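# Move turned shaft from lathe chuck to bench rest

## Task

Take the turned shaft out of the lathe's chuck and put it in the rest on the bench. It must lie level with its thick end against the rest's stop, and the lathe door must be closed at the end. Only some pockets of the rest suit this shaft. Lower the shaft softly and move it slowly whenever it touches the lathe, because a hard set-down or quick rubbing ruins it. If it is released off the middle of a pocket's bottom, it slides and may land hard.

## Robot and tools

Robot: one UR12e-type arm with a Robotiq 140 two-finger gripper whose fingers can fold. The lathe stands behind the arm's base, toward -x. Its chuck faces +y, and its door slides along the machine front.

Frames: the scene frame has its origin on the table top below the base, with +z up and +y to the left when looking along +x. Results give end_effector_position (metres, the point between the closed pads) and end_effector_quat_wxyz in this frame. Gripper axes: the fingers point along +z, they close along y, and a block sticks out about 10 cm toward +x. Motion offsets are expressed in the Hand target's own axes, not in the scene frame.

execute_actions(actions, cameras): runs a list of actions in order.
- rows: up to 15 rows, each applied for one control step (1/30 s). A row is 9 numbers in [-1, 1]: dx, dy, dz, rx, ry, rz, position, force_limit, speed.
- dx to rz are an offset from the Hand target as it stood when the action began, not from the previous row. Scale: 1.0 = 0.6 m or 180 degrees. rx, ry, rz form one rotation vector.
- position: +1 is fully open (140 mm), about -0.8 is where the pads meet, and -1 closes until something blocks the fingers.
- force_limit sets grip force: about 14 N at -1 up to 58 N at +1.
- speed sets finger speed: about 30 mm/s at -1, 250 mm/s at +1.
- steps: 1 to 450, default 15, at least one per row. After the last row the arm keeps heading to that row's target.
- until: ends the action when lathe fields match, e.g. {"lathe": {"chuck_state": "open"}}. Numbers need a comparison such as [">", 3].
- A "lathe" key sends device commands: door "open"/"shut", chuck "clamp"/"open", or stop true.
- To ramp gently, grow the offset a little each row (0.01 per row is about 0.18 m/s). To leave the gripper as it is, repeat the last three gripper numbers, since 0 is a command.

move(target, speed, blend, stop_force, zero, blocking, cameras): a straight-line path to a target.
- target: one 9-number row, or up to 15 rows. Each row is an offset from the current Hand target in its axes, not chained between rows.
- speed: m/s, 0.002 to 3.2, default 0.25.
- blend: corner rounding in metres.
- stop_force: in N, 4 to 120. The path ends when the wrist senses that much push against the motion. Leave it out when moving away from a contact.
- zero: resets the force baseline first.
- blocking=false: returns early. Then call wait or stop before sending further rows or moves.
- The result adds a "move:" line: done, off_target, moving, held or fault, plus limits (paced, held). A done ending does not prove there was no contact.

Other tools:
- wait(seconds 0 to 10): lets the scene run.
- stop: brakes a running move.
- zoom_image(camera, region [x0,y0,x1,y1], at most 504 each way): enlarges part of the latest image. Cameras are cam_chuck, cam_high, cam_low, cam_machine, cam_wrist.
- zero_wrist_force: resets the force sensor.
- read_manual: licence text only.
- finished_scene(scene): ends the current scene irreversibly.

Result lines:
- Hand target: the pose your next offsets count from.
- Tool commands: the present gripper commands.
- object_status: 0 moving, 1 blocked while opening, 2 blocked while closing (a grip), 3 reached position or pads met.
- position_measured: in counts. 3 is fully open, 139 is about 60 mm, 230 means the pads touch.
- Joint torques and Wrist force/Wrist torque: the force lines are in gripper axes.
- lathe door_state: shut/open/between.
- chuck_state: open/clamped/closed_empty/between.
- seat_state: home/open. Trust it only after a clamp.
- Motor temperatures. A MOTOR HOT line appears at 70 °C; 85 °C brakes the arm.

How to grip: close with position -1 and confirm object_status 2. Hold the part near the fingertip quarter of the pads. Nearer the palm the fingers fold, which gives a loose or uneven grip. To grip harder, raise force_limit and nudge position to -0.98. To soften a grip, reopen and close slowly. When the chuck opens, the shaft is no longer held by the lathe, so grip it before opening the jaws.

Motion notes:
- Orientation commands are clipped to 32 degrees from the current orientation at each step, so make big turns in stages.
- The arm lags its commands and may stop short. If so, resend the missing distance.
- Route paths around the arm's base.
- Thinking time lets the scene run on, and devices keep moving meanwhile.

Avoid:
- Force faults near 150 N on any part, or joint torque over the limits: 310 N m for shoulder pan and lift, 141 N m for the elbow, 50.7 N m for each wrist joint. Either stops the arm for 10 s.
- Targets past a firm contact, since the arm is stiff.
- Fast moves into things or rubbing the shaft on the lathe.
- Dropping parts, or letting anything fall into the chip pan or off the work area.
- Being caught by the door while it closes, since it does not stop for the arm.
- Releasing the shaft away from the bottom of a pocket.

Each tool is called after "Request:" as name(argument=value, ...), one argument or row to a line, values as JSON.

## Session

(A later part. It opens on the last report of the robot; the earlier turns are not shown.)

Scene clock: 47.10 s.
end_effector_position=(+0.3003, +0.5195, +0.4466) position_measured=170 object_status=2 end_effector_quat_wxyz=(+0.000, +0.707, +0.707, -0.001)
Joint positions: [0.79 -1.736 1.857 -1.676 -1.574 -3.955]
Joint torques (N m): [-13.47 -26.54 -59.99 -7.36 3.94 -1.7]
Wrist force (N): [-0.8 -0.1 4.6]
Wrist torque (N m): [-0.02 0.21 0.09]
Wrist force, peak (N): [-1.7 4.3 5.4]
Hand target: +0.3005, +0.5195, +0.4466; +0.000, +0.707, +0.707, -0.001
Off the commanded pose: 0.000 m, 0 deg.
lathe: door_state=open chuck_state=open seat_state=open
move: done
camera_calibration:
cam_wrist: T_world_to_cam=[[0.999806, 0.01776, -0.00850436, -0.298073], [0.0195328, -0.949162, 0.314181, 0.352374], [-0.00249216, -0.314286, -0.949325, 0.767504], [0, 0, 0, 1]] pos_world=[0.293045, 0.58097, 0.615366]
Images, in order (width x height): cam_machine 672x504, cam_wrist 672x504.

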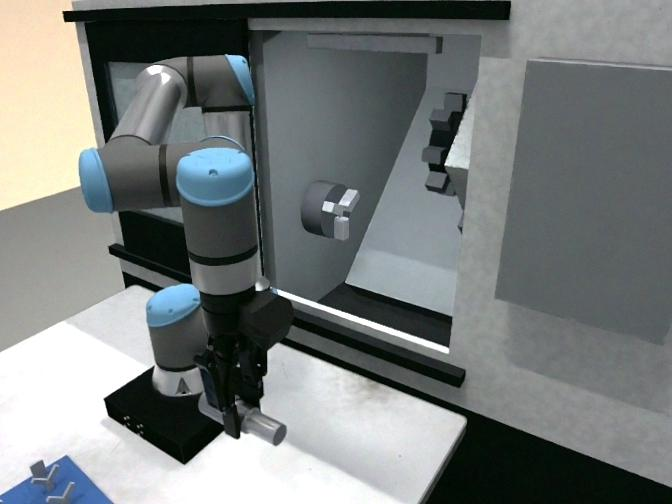

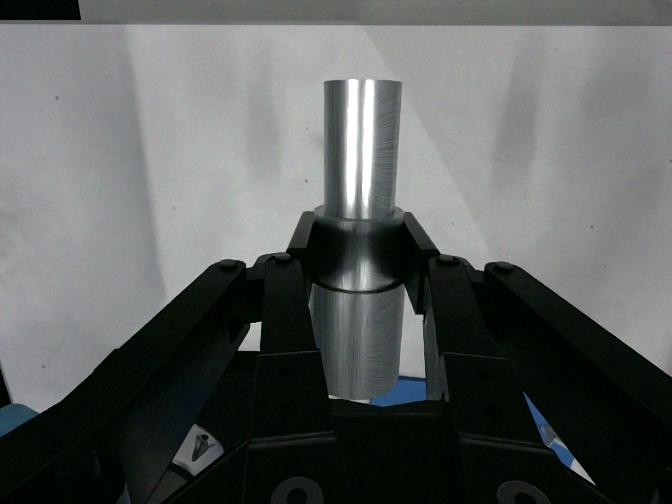

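Request:
execute_actions(
  actions=[
    {"lathe":{"door":"shut"},"steps":1},
  ],
)

Request:
move(
  target=[-0.849, 0.415, 0.244, 0, 0, 0.035, -1, 1, 0.3],
  speed=0.3,
  cameras=["cam_wrist", "cam_high"],
)

Scene clock: 48.40 s.
end_effector_position=(+0.3005, +0.5195, +0.4466) position_measured=170 object_status=2 end_effector_quat_wxyz=(+0.000, +0.707, +0.707, -0.001)
Joint positions: [0.79 -1.736 1.857 -1.676 -1.574 -3.955]
Joint torques (N m): [-13.69 -26.13 -60.36 -7.48 3.92 -1.71]
Wrist force (N): [-0.9 0.4 4.7]
Wrist torque (N m): [0.11 0.24 0.08]
Wrist force, peak (N): [-1.1 0.3 5.0]
Hand target: +0.3005, +0.5195, +0.4466; +0.000, +0.707, +0.707, -0.001
Tool commands: gripper/position=-1.0 gripper/force_limit=+1.0 gripper/speed=+0.3
Off the commanded pose: 0.000 m, 0 deg.
lathe: door_state=between chuck_state=open seat_state=open

Scene clock: 50.97 s.
end_effector_position=(+0.5488, +0.0100, +0.3000) position_measured=170 object_status=2 end_effector_quat_wxyz=(+0.000, +0.745, +0.667, -0.001)
Joint positions: [-0.254 -1.779 2.15 -1.937 -1.587 -4.889]
Joint torques (N m): [-10.55 -19.84 -57.19 -7.65 4.24 -1.69]
Wrist force (N): [-1.4 0.4 5.1]
Wrist torque (N m): [0.08 0.29 0.05]
Wrist force, peak (N): [-4.6 2.3 6.0]
Hand target: +0.5489, +0.0099, +0.3000; +0.000, +0.745, +0.667, -0.001
Off the commanded pose: 0.000 m, 0 deg.
lathe: door_state=shut chuck_state=open seat_state=open
move: done
camera_calibration:
cam_wrist: T_world_to_cam=[[0.995719, -0.092033, -0.00857139, -0.535255], [-0.0846844, -0.945497, 0.314426, -0.0329382], [-0.0370418, -0.312354, -0.949243, 0.487649], [0, 0, 0, 1]] pos_world=[0.548238, 0.071915, 0.468666]
Images, in order (width x height): cam_high 672x504, cam_wrist 672x504.

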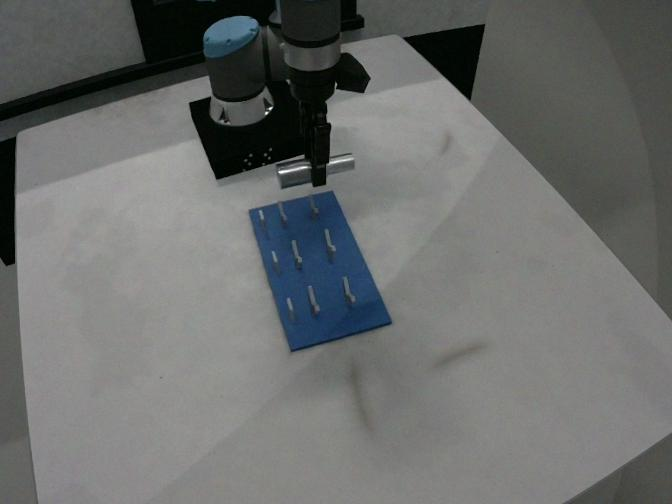

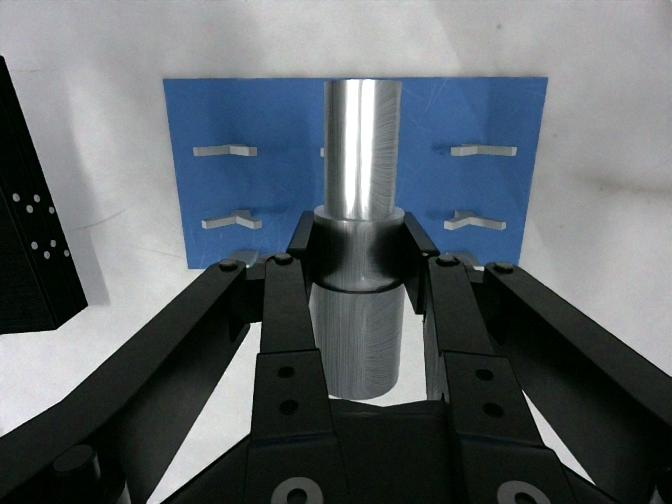

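Request:
move(
  target=[0, 0.005, 0.2333, 0, 0, 0, -1, 1, 0.3],
  speed=0.2,
  cameras=["cam_wrist", "cam_high", "cam_low", "cam_machine"],
)

Request:
zoom_image(
  camera="cam_wrist",
  region=[200, 60, 500, 260],
)

Request:
zoom_image(
  camera="cam_machine",
  region=[0, 380, 180, 504],
)

Request:
zoom_image(
  camera="cam_high",
  region=[220, 150, 420, 350],
)

Scene clock: 53.00 s.
end_effector_position=(+0.5516, +0.0095, +0.1601) position_measured=170 object_status=2 end_effector_quat_wxyz=(+0.000, +0.745, +0.667, -0.001)
Joint positions: [-0.258 -1.63 2.31 -2.246 -1.587 -4.893]
Joint torques (N m): [8.64 -23.69 -34.28 -7.33 1.78 2.49]
Wrist force (N): [-1.1 0.3 4.8]
Wrist torque (N m): [0.06 0.24 0.08]
Wrist force, peak (N): [-0.9 0.1 7.7]
Hand target: +0.5516, +0.0095, +0.1600; +0.000, +0.745, +0.667, -0.001
Off the commanded pose: 0.000 m, 0 deg.
lathe: door_state=shut chuck_state=open seat_state=open
move: done
camera_calibration:
cam_wrist: T_world_to_cam=[[0.995711, -0.0921194, -0.00855153, -0.539285], [-0.084776, -0.945518, 0.314338, 0.0108953], [-0.0370423, -0.312265, -0.949272, 0.354801], [0, 0, 0, 1]] pos_world=[0.551038, 0.0714152, 0.328766]
Images, in order (width x height): cam_high 672x504, cam_low 672x504, cam_machine 672x504, cam_wrist 672x504.

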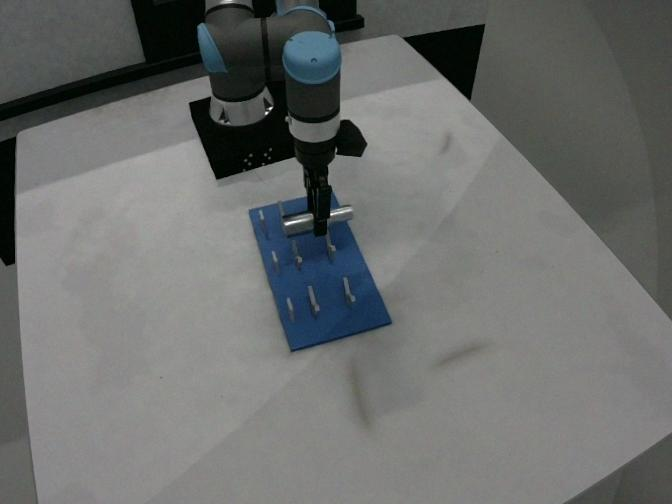

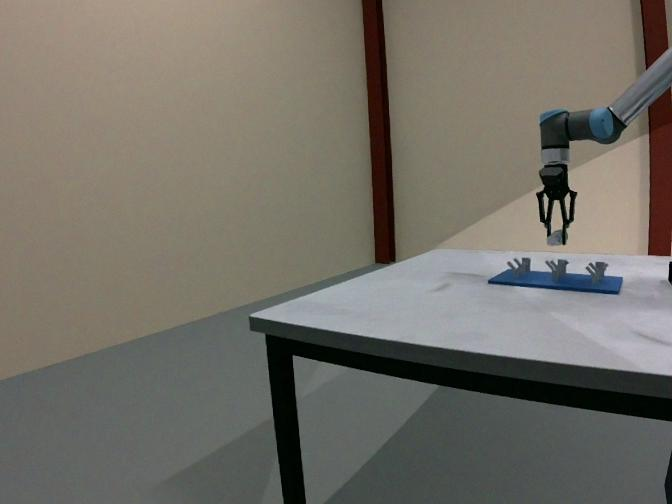

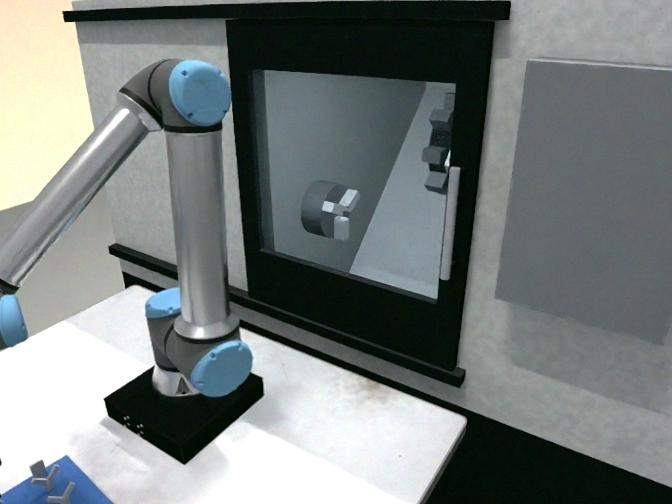

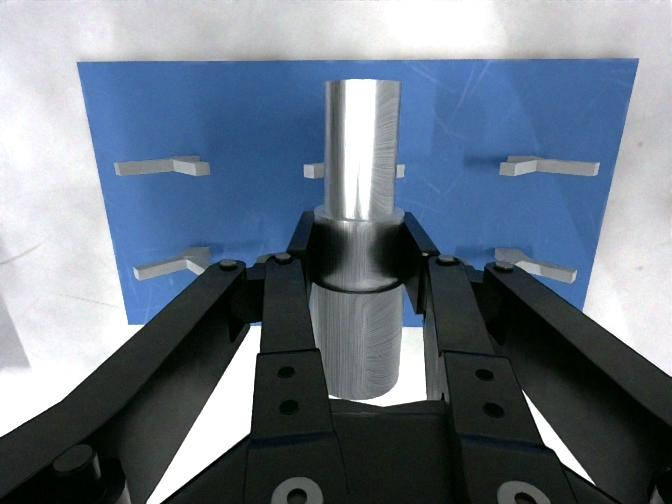

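Scaled by 1.680 from the camera's 672x504 image, which has a finer 960x720 frame.

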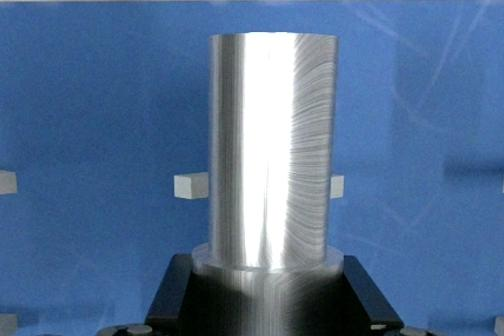

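Scaled by 2.800 from the camera's 672x504 image, which has a finer 960x720 frame.

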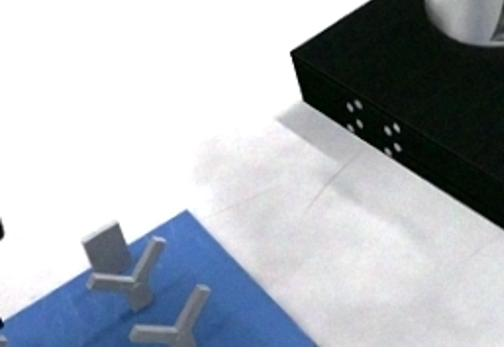

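Scaled by 2.520 from the camera's 672x504 image, which has a finer 960x720 frame.

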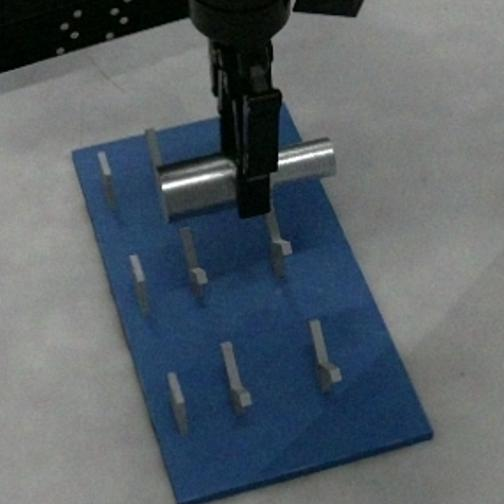

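Request:
move(
  target=[0, -0.0012, 0.075, 0, 0, -0.001, -1, 1, 0.3],
  speed=0.1,
  cameras=["cam_wrist", "cam_high"],
)

Request:
zoom_image(
  camera="cam_wrist",
  region=[200, 60, 500, 260],
)

Request:
zoom_image(
  camera="cam_high",
  region=[220, 150, 420, 350],
)

Scene clock: 54.53 s.
end_effector_position=(+0.5508, +0.0096, +0.1150) position_measured=170 object_status=2 end_effector_quat_wxyz=(+0.000, +0.744, +0.668, -0.001)
Joint positions: [-0.259 -1.564 2.353 -2.354 -1.587 -4.897]
Joint torques (N m): [-12.32 -27.64 -29.47 -7.43 -1.9 -1.98]
Wrist force (N): [-0.9 0.5 4.9]
Wrist torque (N m): [0.12 0.19 0.12]
Wrist force, peak (N): [-0.7 0.3 6.6]
Hand target: +0.5508, +0.0096, +0.1150; +0.000, +0.744, +0.668, -0.001
Off the commanded pose: 0.000 m, 0 deg.
lathe: door_state=shut chuck_state=open seat_state=open
move: done
camera_calibration:
cam_wrist: T_world_to_cam=[[0.995998, -0.0889606, -0.00857639, -0.539138], [-0.0817673, -0.94577, 0.314376, 0.0234123], [-0.0360784, -0.312417, -0.94926, 0.311559], [0, 0, 0, 1]] pos_world=[0.550135, 0.0715168, 0.283766]
Images, in order (width x height): cam_high 672x504, cam_wrist 672x504.

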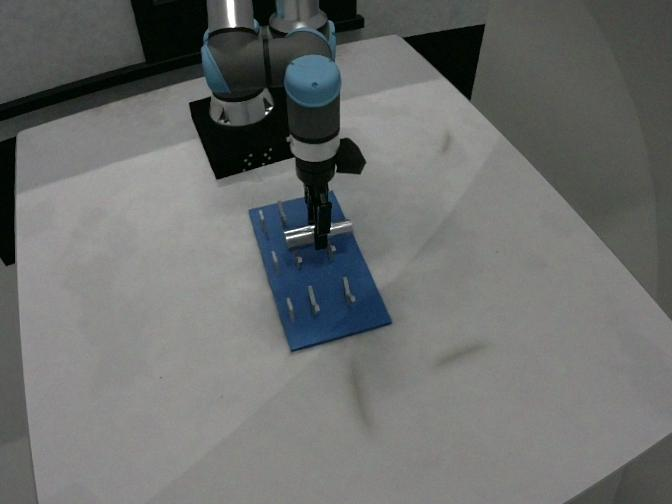

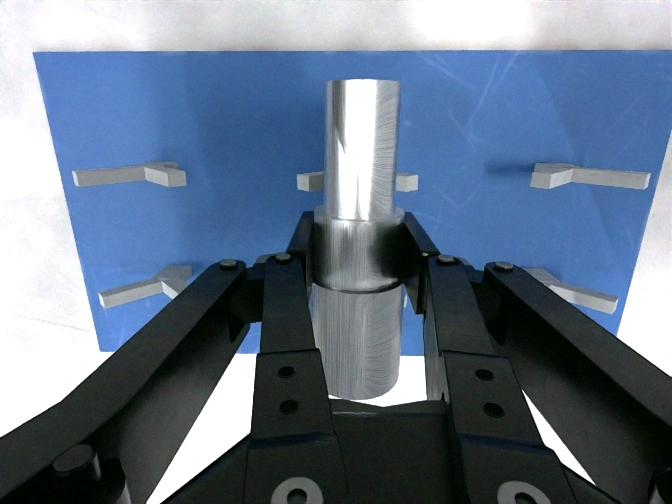

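Scaled by 1.680 from the camera's 672x504 image, which has a finer 960x720 frame.

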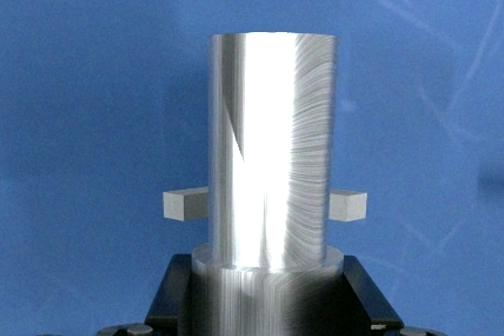

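Scaled by 2.520 from the camera's 672x504 image, which has a finer 960x720 frame.

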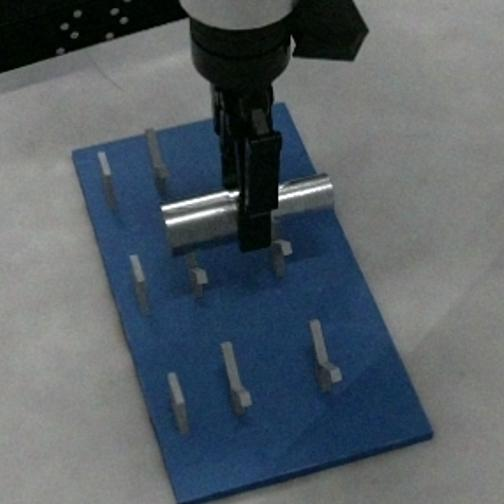

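Request:
zero_wrist_force(
)

Request:
move(
  target=[0, -0.002, 0.022, 0, 0, 0, -1, 1, 0.3],
  speed=0.04,
  stop_force=8,
  cameras=["cam_wrist"],
)

Wrist force sensor zeroed.

Scene clock: 56.37 s.
end_effector_position=(+0.5496, +0.0097, +0.1018) position_measured=170 object_status=2 end_effector_quat_wxyz=(+0.000, +0.744, +0.668, -0.001)
Joint positions: [-0.26 -1.544 2.366 -2.387 -1.587 -4.898]
Joint torques (N m): [-14.03 -29.43 -29.4 -7.31 -2.09 -2.07]
Wrist force (N, zeroed by zero_wrist_force): [0.1 0.1 -0.3]
Wrist torque (N m, zeroed by zero_wrist_force): [0.02 -0.02 -0.02]
Wrist force, peak (N, zeroed by zero_wrist_force): [0.3 0.1 -0.8]
Hand target: +0.5496, +0.0097, +0.1018; +0.000, +0.744, +0.668, -0.001
Off the commanded pose: 0.000 m, 0 deg.
lathe: door_state=shut chuck_state=open seat_state=open
move: done
camera_calibration:
cam_wrist: T_world_to_cam=[[0.995998, -0.0889606, -0.00857639, -0.537948], [-0.0817673, -0.94577, 0.314376, 0.0275818], [-0.0360784, -0.312417, -0.94926, 0.298918], [0, 0, 0, 1]] pos_world=[0.548835, 0.0716168, 0.270466]
Images, in order (width x height): cam_wrist 672x504.

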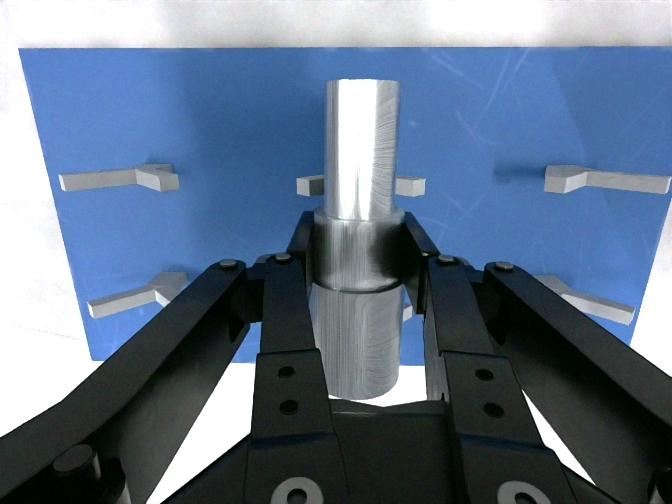

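Request:
move(
  target=[0, -0.0003, 0.027, 0, 0, 0, -1, 1, 0.3],
  speed=0.012,
  stop_force=6,
  cameras=["cam_wrist"],
)

Scene clock: 58.77 s.
end_effector_position=(+0.5495, +0.0097, +0.0915) position_measured=170 object_status=2 end_effector_quat_wxyz=(+0.000, +0.744, +0.668, -0.001)
Joint positions: [-0.26 -1.527 2.374 -2.413 -1.587 -4.899]
Joint torques (N m): [-5.73 -45.69 -37.82 -0.86 -2.19 0.36]
Wrist force (N, zeroed by zero_wrist_force): [-2.7 5.6 -2.6]
Wrist torque (N m, zeroed by zero_wrist_force): [-0.20 -0.27 -0.41]
Wrist force, peak (N, zeroed by zero_wrist_force): [3.2 3.7 -10.8]
Hand target: +0.5495, +0.0097, +0.0915; +0.000, +0.744, +0.668, -0.001 (not the last commanded pose)
Off the commanded pose: 0.006 m, 0 deg.
lathe: door_state=shut chuck_state=open seat_state=open
move: contact
camera_calibration:
cam_wrist: T_world_to_cam=[[0.996002, -0.0889283, -0.00848229, -0.537966], [-0.0817663, -0.945773, 0.314368, 0.0308134], [-0.0359786, -0.312418, -0.949263, 0.289083], [0, 0, 0, 1]] pos_world=[0.548736, 0.0716168, 0.260166]
Images, in order (width x height): cam_wrist 672x504.

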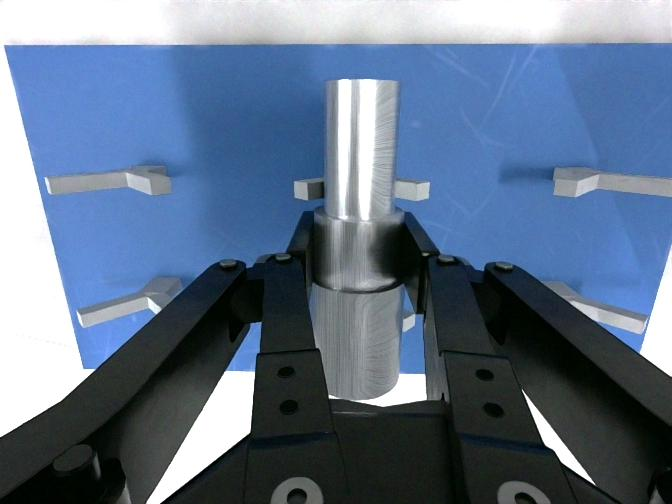

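Request:
move(
  target=[0, 0.0008, -0.0045, 0, 0, 0, -1, 1, 0.3],
  speed=0.02,
)

Request:
move(
  target=[-0.05, 0, 0, 0, 0, 0, -1, 1, 0.3],
  speed=0.01,
  stop_force=7,
  cameras=["cam_wrist", "cam_high"],
)

Request:
zoom_image(
  camera="cam_high",
  region=[240, 180, 380, 300],
)

Scene clock: 60.00 s.
end_effector_position=(+0.5500, +0.0096, +0.0941) position_measured=170 object_status=2 end_effector_quat_wxyz=(+0.000, +0.744, +0.668, -0.001)
Joint positions: [-0.26 -1.531 2.372 -2.407 -1.587 -4.898]
Joint torques (N m): [8.68 -48.24 -44.71 -3.14 -1.87 2.33]
Wrist force (N, zeroed by zero_wrist_force): [-0.2 -0.4 0.2]
Wrist torque (N m, zeroed by zero_wrist_force): [-0.09 0.04 -0.05]
Wrist force, peak (N, zeroed by zero_wrist_force): [-2.9 6.1 -3.0]
Hand target: +0.5500, +0.0097, +0.0942; +0.000, +0.744, +0.668, -0.001
Off the commanded pose: 0.000 m, 0 deg.
lathe: door_state=shut chuck_state=open seat_state=open
move: done

Scene clock: 63.67 s.
end_effector_position=(+0.5473, -0.0153, +0.0942) position_measured=170 object_status=2 end_effector_quat_wxyz=(+0.000, +0.744, +0.668, -0.001)
Joint positions: [-0.307 -1.536 2.376 -2.407 -1.587 -4.945]
Joint torques (N m): [7.55 -29.26 -44.47 -5.93 -5.2 2.65]
Wrist force (N, zeroed by zero_wrist_force): [6.2 1.0 -1.8]
Wrist torque (N m, zeroed by zero_wrist_force): [-0.08 0.06 -0.27]
Wrist force, peak (N, zeroed by zero_wrist_force): [24.4 -3.1 -7.3]
Hand target: +0.5473, -0.0153, +0.0942; +0.000, +0.744, +0.668, -0.001 (not the last commanded pose)
Off the commanded pose: 0.005 m, 0 deg.
lathe: door_state=shut chuck_state=open seat_state=open
move: contact
camera_calibration:
cam_wrist: T_world_to_cam=[[0.996002, -0.08893, -0.0084817, -0.537975], [-0.0817682, -0.945773, 0.314368, 0.00614132], [-0.0359785, -0.312418, -0.949263, 0.283757], [0, 0, 0, 1]] pos_world=[0.546536, 0.0466168, 0.262866]
Images, in order (width x height): cam_high 672x504, cam_wrist 672x504.

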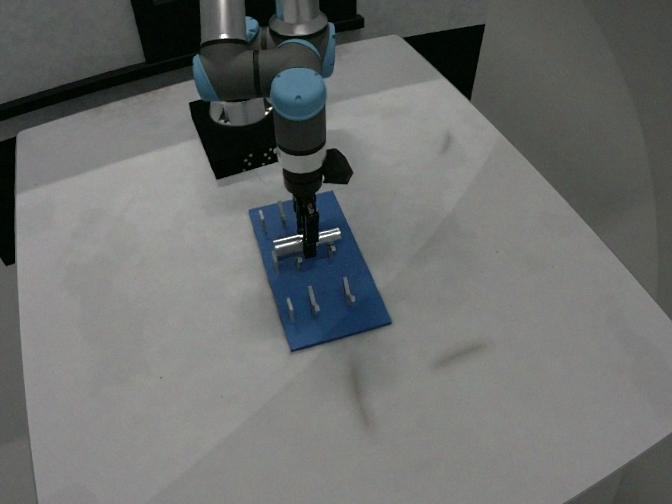

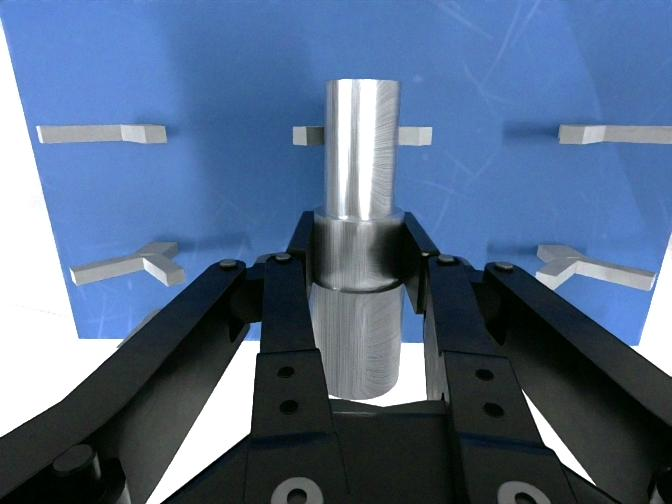

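Scaled by 3.600 from the camera's 672x504 image, which has a finer 960x720 frame.

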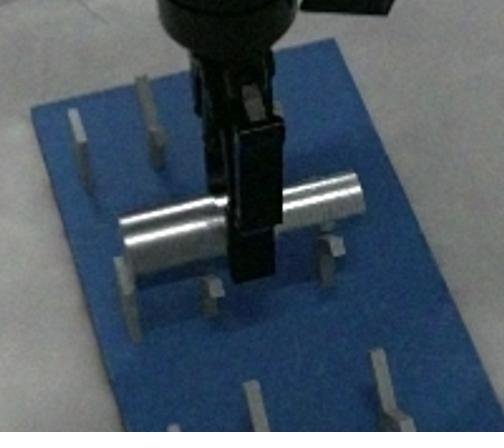

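Request:
move(
  target=[0.0007, 0, 0, 0, 0, 0, -1, 1, 0.3],
  speed=0.01,
)

Request:
move(
  target=[0, 0, 0.012, 0, 0, 0, -1, 1, 0.3],
  speed=0.005,
  stop_force=6,
  cameras=["cam_wrist"],
)

Scene clock: 64.80 s.
end_effector_position=(+0.5473, -0.0149, +0.0942) position_measured=170 object_status=2 end_effector_quat_wxyz=(+0.000, +0.744, +0.668, -0.001)
Joint positions: [-0.306 -1.536 2.376 -2.407 -1.587 -4.944]
Joint torques (N m): [9.58 -27.24 -44.78 -4.69 -0.86 2.3]
Wrist force (N, zeroed by zero_wrist_force): [-0.5 -1.3 0.0]
Wrist torque (N m, zeroed by zero_wrist_force): [-0.30 0.14 -0.16]
Wrist force, peak (N, zeroed by zero_wrist_force): [6.3 0.6 -2.1]
Hand target: +0.5473, -0.0149, +0.0942; +0.000, +0.744, +0.668, -0.001
Off the commanded pose: 0.000 m, 0 deg.
lathe: door_state=shut chuck_state=open seat_state=open
move: done

Scene clock: 66.60 s.
end_effector_position=(+0.5473, -0.0149, +0.0908) position_measured=170 object_status=2 end_effector_quat_wxyz=(+0.000, +0.744, +0.668, -0.001)
Joint positions: [-0.306 -1.53 2.379 -2.415 -1.587 -4.944]
Joint torques (N m): [-1.2 -43.92 -37.21 0.05 2.08 1.85]
Wrist force (N, zeroed by zero_wrist_force): [-2.6 6.5 -2.1]
Wrist torque (N m, zeroed by zero_wrist_force): [-0.38 0.02 -0.42]
Wrist force, peak (N, zeroed by zero_wrist_force): [1.4 1.1 -9.5]
Hand target: +0.5474, -0.0149, +0.0909; +0.000, +0.744, +0.668, -0.001 (not the last commanded pose)
Off the commanded pose: 0.004 m, 0 deg.
lathe: door_state=shut chuck_state=open seat_state=open
move: contact
camera_calibration:
cam_wrist: T_world_to_cam=[[0.996002, -0.0889258, -0.0084733, -0.53807], [-0.0817634, -0.945744, 0.314458, 0.00753782], [-0.035977, -0.312508, -0.949234, 0.280748], [0, 0, 0, 1]] pos_world=[0.546636, 0.0470165, 0.259566]
Images, in order (width x height): cam_wrist 672x504.

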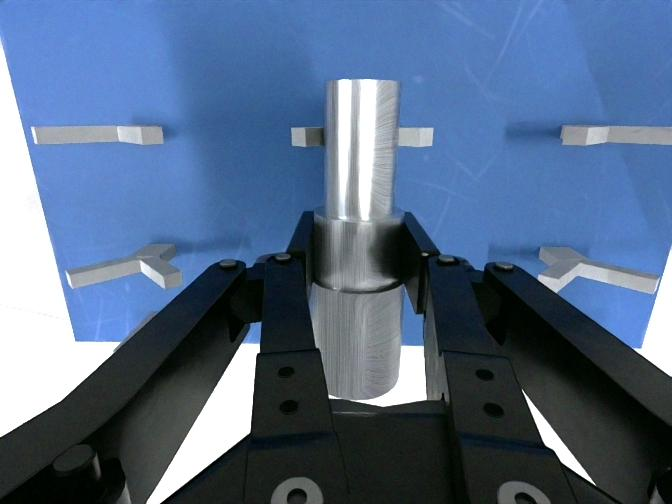

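Request:
move(
  target=[0, 0.0007, -0.0035, 0, 0, -0.0031, -1, 1, 0.3],
  speed=0.01,
)

Request:
move(
  target=[0, 0, 0.012, 0, 0, 0, -1, 1, 0.3],
  speed=0.005,
  stop_force=6,
  cameras=["cam_wrist"],
)

Scene clock: 67.87 s.
end_effector_position=(+0.5478, -0.0149, +0.0929) position_measured=170 object_status=2 end_effector_quat_wxyz=(+0.000, +0.741, +0.672, -0.001)
Joint positions: [-0.306 -1.533 2.376 -2.41 -1.587 -4.954]
Joint torques (N m): [7.67 -48.4 -45.05 -2.95 1.03 -2.23]
Wrist force (N, zeroed by zero_wrist_force): [-0.9 -1.4 0.4]
Wrist torque (N m, zeroed by zero_wrist_force): [-0.33 0.21 -0.03]
Wrist force, peak (N, zeroed by zero_wrist_force): [-2.6 6.5 -2.6]
Hand target: +0.5478, -0.0149, +0.0930; +0.000, +0.741, +0.672, -0.001
Off the commanded pose: 0.000 m, 0 deg.
lathe: door_state=shut chuck_state=open seat_state=open
move: done

Scene clock: 69.57 s.
end_effector_position=(+0.5478, -0.0149, +0.0901) position_measured=170 object_status=2 end_effector_quat_wxyz=(+0.000, +0.741, +0.672, -0.001)
Joint positions: [-0.306 -1.528 2.379 -2.417 -1.587 -4.954]
Joint torques (N m): [1.14 -46.76 -35.25 -0.47 0.8 -1.3]
Wrist force (N, zeroed by zero_wrist_force): [-2.4 5.4 -2.1]
Wrist torque (N m, zeroed by zero_wrist_force): [-0.36 0.03 -0.25]
Wrist force, peak (N, zeroed by zero_wrist_force): [0.8 1.2 -9.3]
Hand target: +0.5478, -0.0149, +0.0901; +0.000, +0.741, +0.672, -0.001 (not the last commanded pose)
Off the commanded pose: 0.004 m, 0 deg.
lathe: door_state=shut chuck_state=open seat_state=open
move: contact
camera_calibration:
cam_wrist: T_world_to_cam=[[0.996828, -0.0791442, -0.00834872, -0.538813], [-0.0725139, -0.946493, 0.314474, 0.00275415], [-0.0327908, -0.312871, -0.949229, 0.278258], [0, 0, 0, 1]] pos_world=[0.546428, 0.0470217, 0.258766]
Images, in order (width x height): cam_wrist 672x504.

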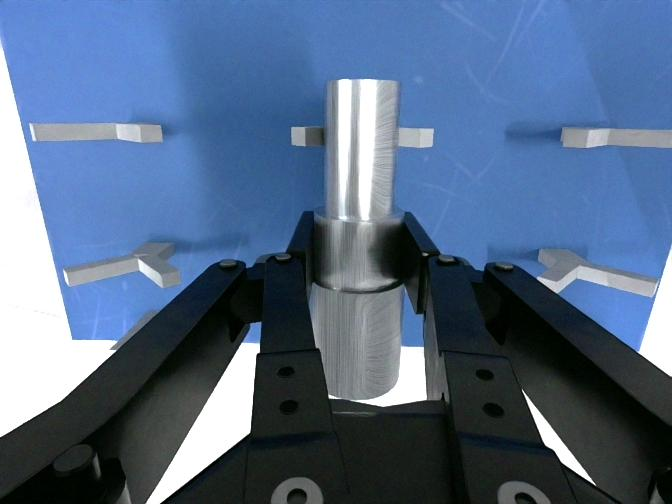

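Request:
move(
  target=[0, 0.0012, -0.0035, 0, 0, 0, -1, 1, 0.3],
  speed=0.01,
)

Request:
move(
  target=[0, 0, 0.012, 0, 0, 0, -1, 1, 0.3],
  speed=0.005,
  stop_force=6,
  cameras=["cam_wrist"],
)

Scene clock: 70.57 s.
end_effector_position=(+0.5485, -0.0150, +0.0921) position_measured=170 object_status=2 end_effector_quat_wxyz=(+0.000, +0.741, +0.672, -0.001)
Joint positions: [-0.306 -1.53 2.376 -2.412 -1.587 -4.954]
Joint torques (N m): [9.08 -48.34 -45.39 -2.91 1.25 2.72]
Wrist force (N, zeroed by zero_wrist_force): [-0.7 -1.1 0.2]
Wrist torque (N m, zeroed by zero_wrist_force): [-0.25 0.18 -0.07]
Wrist force, peak (N, zeroed by zero_wrist_force): [-2.6 5.9 -1.9]
Hand target: +0.5485, -0.0150, +0.0922; +0.000, +0.741, +0.672, -0.001
Off the commanded pose: 0.000 m, 0 deg.
lathe: door_state=shut chuck_state=open seat_state=open
move: done

Scene clock: 72.27 s.
end_effector_position=(+0.5485, -0.0150, +0.0895) position_measured=170 object_status=2 end_effector_quat_wxyz=(+0.000, +0.741, +0.672, -0.001)
Joint positions: [-0.306 -1.526 2.378 -2.419 -1.587 -4.954]
Joint torques (N m): [-2.64 -44.39 -41.61 -2.15 1.31 0.78]
Wrist force (N, zeroed by zero_wrist_force): [0.9 -0.2 -5.6]
Wrist torque (N m, zeroed by zero_wrist_force): [-0.26 -0.13 -0.05]
Wrist force, peak (N, zeroed by zero_wrist_force): [7.6 -6.5 -16.0]
Hand target: +0.5485, -0.0150, +0.0895; +0.000, +0.741, +0.672, -0.001 (not the last commanded pose)
Off the commanded pose: 0.005 m, 0 deg.
lathe: door_state=shut chuck_state=open seat_state=open
move: contact
camera_calibration:
cam_wrist: T_world_to_cam=[[0.996828, -0.0791442, -0.00834872, -0.539523], [-0.0725139, -0.946493, 0.314474, 0.0028675], [-0.0327908, -0.312871, -0.949229, 0.277775], [0, 0, 0, 1]] pos_world=[0.547128, 0.0469217, 0.258266]
Images, in order (width x height): cam_wrist 672x504.

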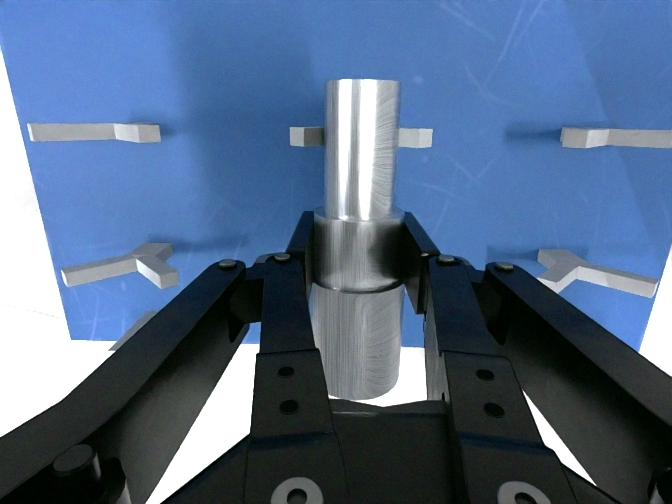

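Request:
move(
  target=[0, 0, 0.012, 0, 0, 0, -1, 1, 0.3],
  speed=0.004,
  stop_force=12,
)

Scene clock: 75.20 s.
end_effector_position=(+0.5485, -0.0150, +0.0823) position_measured=255 object_status=3 end_effector_quat_wxyz=(+0.000, +0.741, +0.672, -0.001)
Joint positions: [-0.306 -1.513 2.383 -2.437 -1.587 -4.954]
Joint torques (N m): [-11.48 -30.39 -28.16 -7.15 1.23 -1.81]
Wrist force (N, zeroed by zero_wrist_force): [0.5 -0.6 0.4]
Wrist torque (N m, zeroed by zero_wrist_force): [-0.13 -0.07 -0.06]
Wrist force, peak (N, zeroed by zero_wrist_force): [7.6 -7.7 -14.8]
Hand target: +0.5485, -0.0150, +0.0823; +0.000, +0.741, +0.672, -0.001
Off the commanded pose: 0.000 m, 0 deg.
lathe: door_state=shut chuck_state=open seat_state=open
move: done

Request:
execute_actions(
  actions=[],
  cameras=["cam_wrist", "cam_high", "cam_machine"],
)

Request:
zoom_image(
  camera="cam_high",
  region=[240, 180, 380, 300],
)

Scene clock: 75.47 s.
end_effector_position=(+0.5485, -0.0150, +0.0823) position_measured=255 object_status=3 end_effector_quat_wxyz=(+0.000, +0.741, +0.672, -0.001)
Joint positions: [-0.306 -1.513 2.383 -2.437 -1.587 -4.954]
Joint velocities: within noise
Joint torques (N m): [-10.79 -28.83 -27.47 -7.24 1 -1.84]
Motor temperatures (°C): [33 30 28 36 34 32]
Wrist force (N, zeroed by zero_wrist_force): [0.8 -1.3 0.4]
Wrist torque (N m, zeroed by zero_wrist_force): [-0.29 -0.14 -0.07]
Wrist force, peak (N, zeroed by zero_wrist_force): [0.8 -1.3 0.4]
Hand target: +0.5485, -0.0150, +0.0823; +0.000, +0.741, +0.672, -0.001
Tool commands: gripper/position=-1.0 gripper/force_limit=+1.0 gripper/speed=+0.3
Off the commanded pose: 0.000 m, 0 deg.
lathe: door_state=shut chuck_state=open seat_state=open
camera_calibration:
cam_wrist: T_world_to_cam=[[0.996821, -0.079238, -0.00831613, -0.539583], [-0.0726131, -0.946484, 0.314476, 0.00518503], [-0.0327895, -0.312872, -0.949229, 0.27094], [0, 0, 0, 1]] pos_world=[0.547128, 0.0469216, 0.251066]
Images, in order (width x height): cam_high 672x504, cam_machine 672x504, cam_wrist 672x504.

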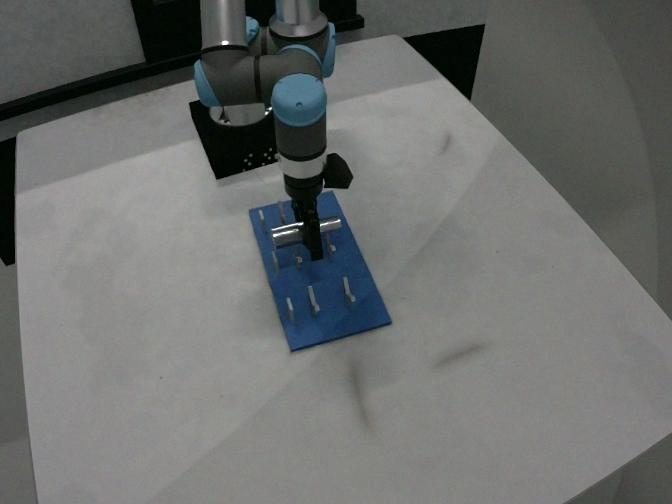

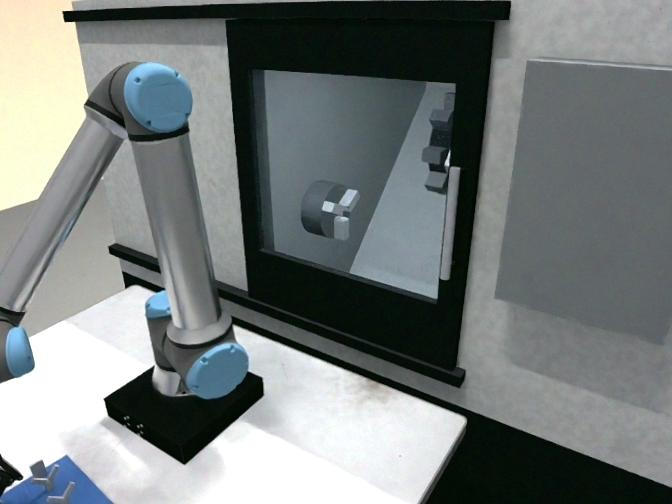

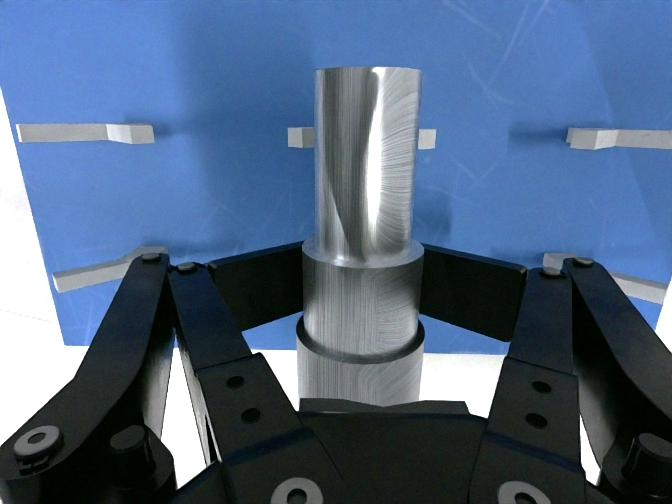

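Scaled by 3.600 from the camera's 672x504 image, which has a finer 960x720 frame.

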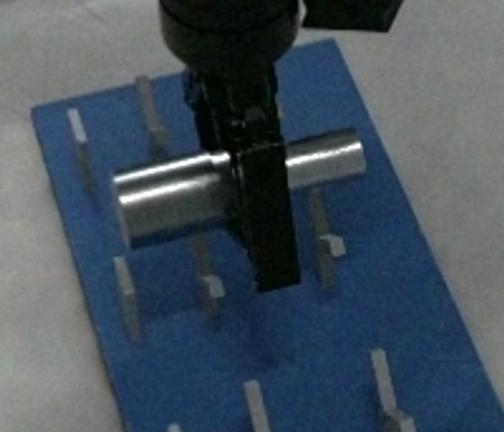

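Request:
execute_actions(
  actions=[],
  cameras=["cam_low", "cam_wrist", "cam_high"],
)

Request:
zoom_image(
  camera="cam_low",
  region=[490, 170, 630, 300],
)

Request:
zoom_image(
  camera="cam_wrist",
  region=[130, 200, 600, 420],
)

Request:
zoom_image(
  camera="cam_high",
  region=[260, 180, 350, 280],
)

Scene clock: 76.30 s.
end_effector_position=(+0.5485, -0.0150, +0.0823) position_measured=255 object_status=3 end_effector_quat_wxyz=(+0.000, +0.741, +0.672, -0.001)
Joint positions: [-0.306 -1.513 2.383 -2.437 -1.587 -4.954]
Joint velocities: within noise
Joint torques (N m): [-13.74 -30.7 -28.13 -6.92 0.97 -2.13]
Motor temperatures (°C): [33 30 28 36 34 32]
Wrist force (N, zeroed by zero_wrist_force): [0.6 -0.9 0.2]
Wrist torque (N m, zeroed by zero_wrist_force): [-0.21 -0.10 -0.06]
Wrist force, peak (N, zeroed by zero_wrist_force): [1.0 -1.1 0.4]
Hand target: +0.5485, -0.0150, +0.0823; +0.000, +0.741, +0.672, -0.001
Tool commands: gripper/position=-1.0 gripper/force_limit=+1.0 gripper/speed=+0.3
Off the commanded pose: 0.000 m, 0 deg.
lathe: door_state=shut chuck_state=open seat_state=open
camera_calibration:
cam_wrist: T_world_to_cam=[[0.996821, -0.079238, -0.00831613, -0.539583], [-0.0726131, -0.946484, 0.314476, 0.00518503], [-0.0327895, -0.312872, -0.949229, 0.27094], [0, 0, 0, 1]] pos_world=[0.547128, 0.0469216, 0.251066]
Images, in order (width x height): cam_high 672x504, cam_low 672x504, cam_wrist 672x504.

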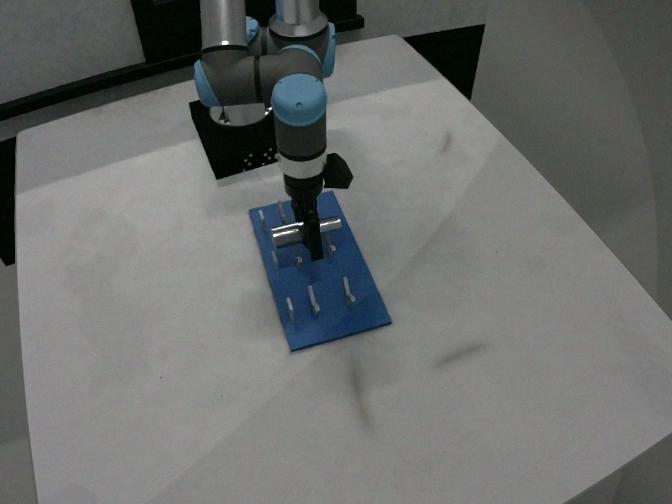

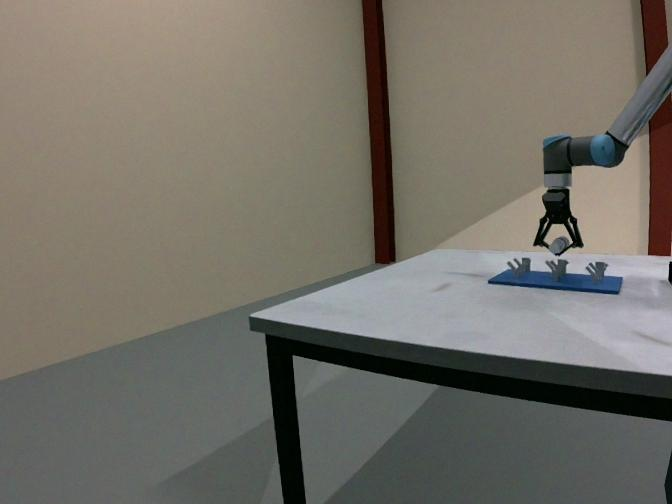

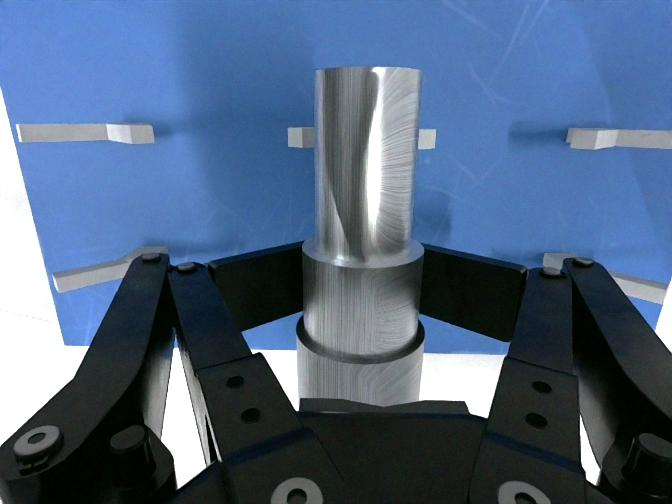

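Scaled by 3.600 from the camera's 672x504 image, which has a finer 960x720 frame.

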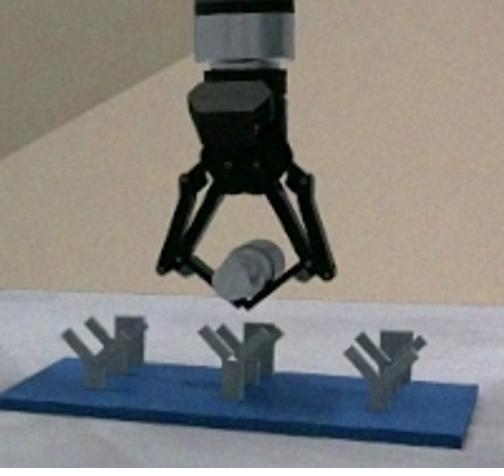

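Scaled by 1.072 from the camera's 672x504 image, which has a finer 960x720 frame.

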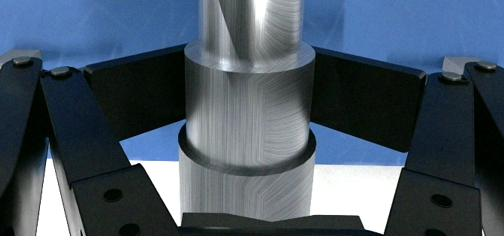

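Scaled by 5.040 from the camera's 672x504 image, which has a finer 960x720 frame.

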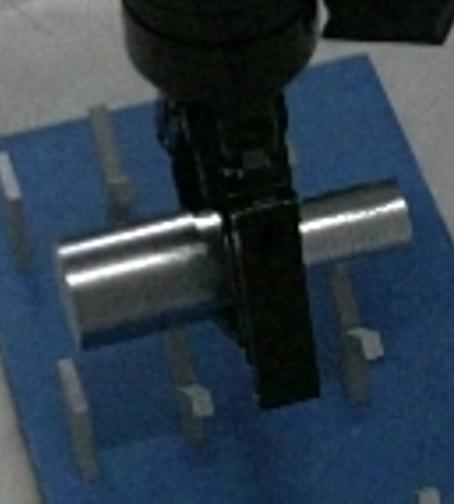

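Request:
move(
  target=[0, 0, 0.04, 0, 0, 0, -1, 1, 0.3],
  speed=0.025,
  stop_force=7,
  cameras=["cam_wrist", "cam_low"],
)

Request:
zoom_image(
  camera="cam_low",
  region=[490, 170, 630, 300],
)

Scene clock: 80.83 s.
end_effector_position=(+0.5485, -0.0150, +0.0583) position_measured=255 object_status=3 end_effector_quat_wxyz=(+0.000, +0.741, +0.672, -0.001)
Joint positions: [-0.307 -1.468 2.4 -2.498 -1.587 -4.955]
Joint torques (N m): [-12.97 -34.12 -26.29 -7.25 -0.15 -1.74]
Wrist force (N, zeroed by zero_wrist_force): [0.7 -1.3 0.5]
Wrist torque (N m, zeroed by zero_wrist_force): [-0.29 -0.12 -0.01]
Wrist force, peak (N, zeroed by zero_wrist_force): [0.8 -1.3 1.1]
Hand target: +0.5485, -0.0150, +0.0583; +0.000, +0.741, +0.672, -0.001
Off the commanded pose: 0.000 m, 0 deg.
lathe: door_state=shut chuck_state=open seat_state=open
move: done
camera_calibration:
cam_wrist: T_world_to_cam=[[0.996821, -0.079238, -0.00831613, -0.539783], [-0.0726131, -0.946484, 0.314476, 0.0127324], [-0.0327895, -0.312872, -0.949229, 0.248158], [0, 0, 0, 1]] pos_world=[0.547128, 0.0469216, 0.227066]
Images, in order (width x height): cam_low 672x504, cam_wrist 672x504.

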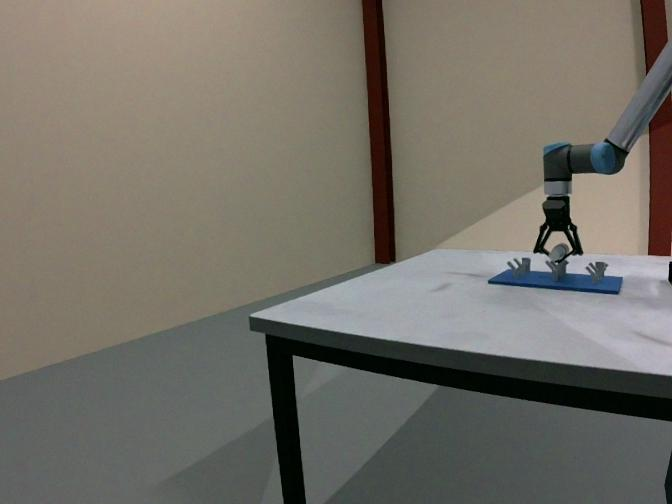

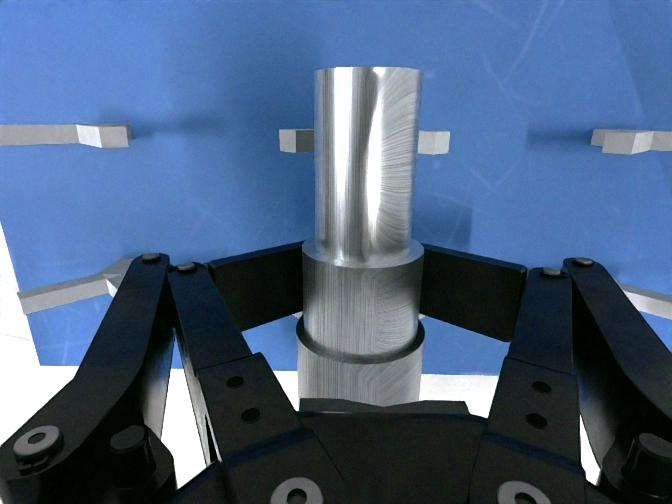

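Scaled by 3.600 from the camera's 672x504 image, which has a finer 960x720 frame.

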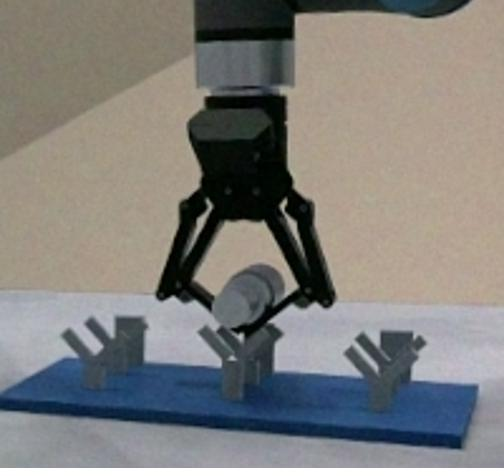

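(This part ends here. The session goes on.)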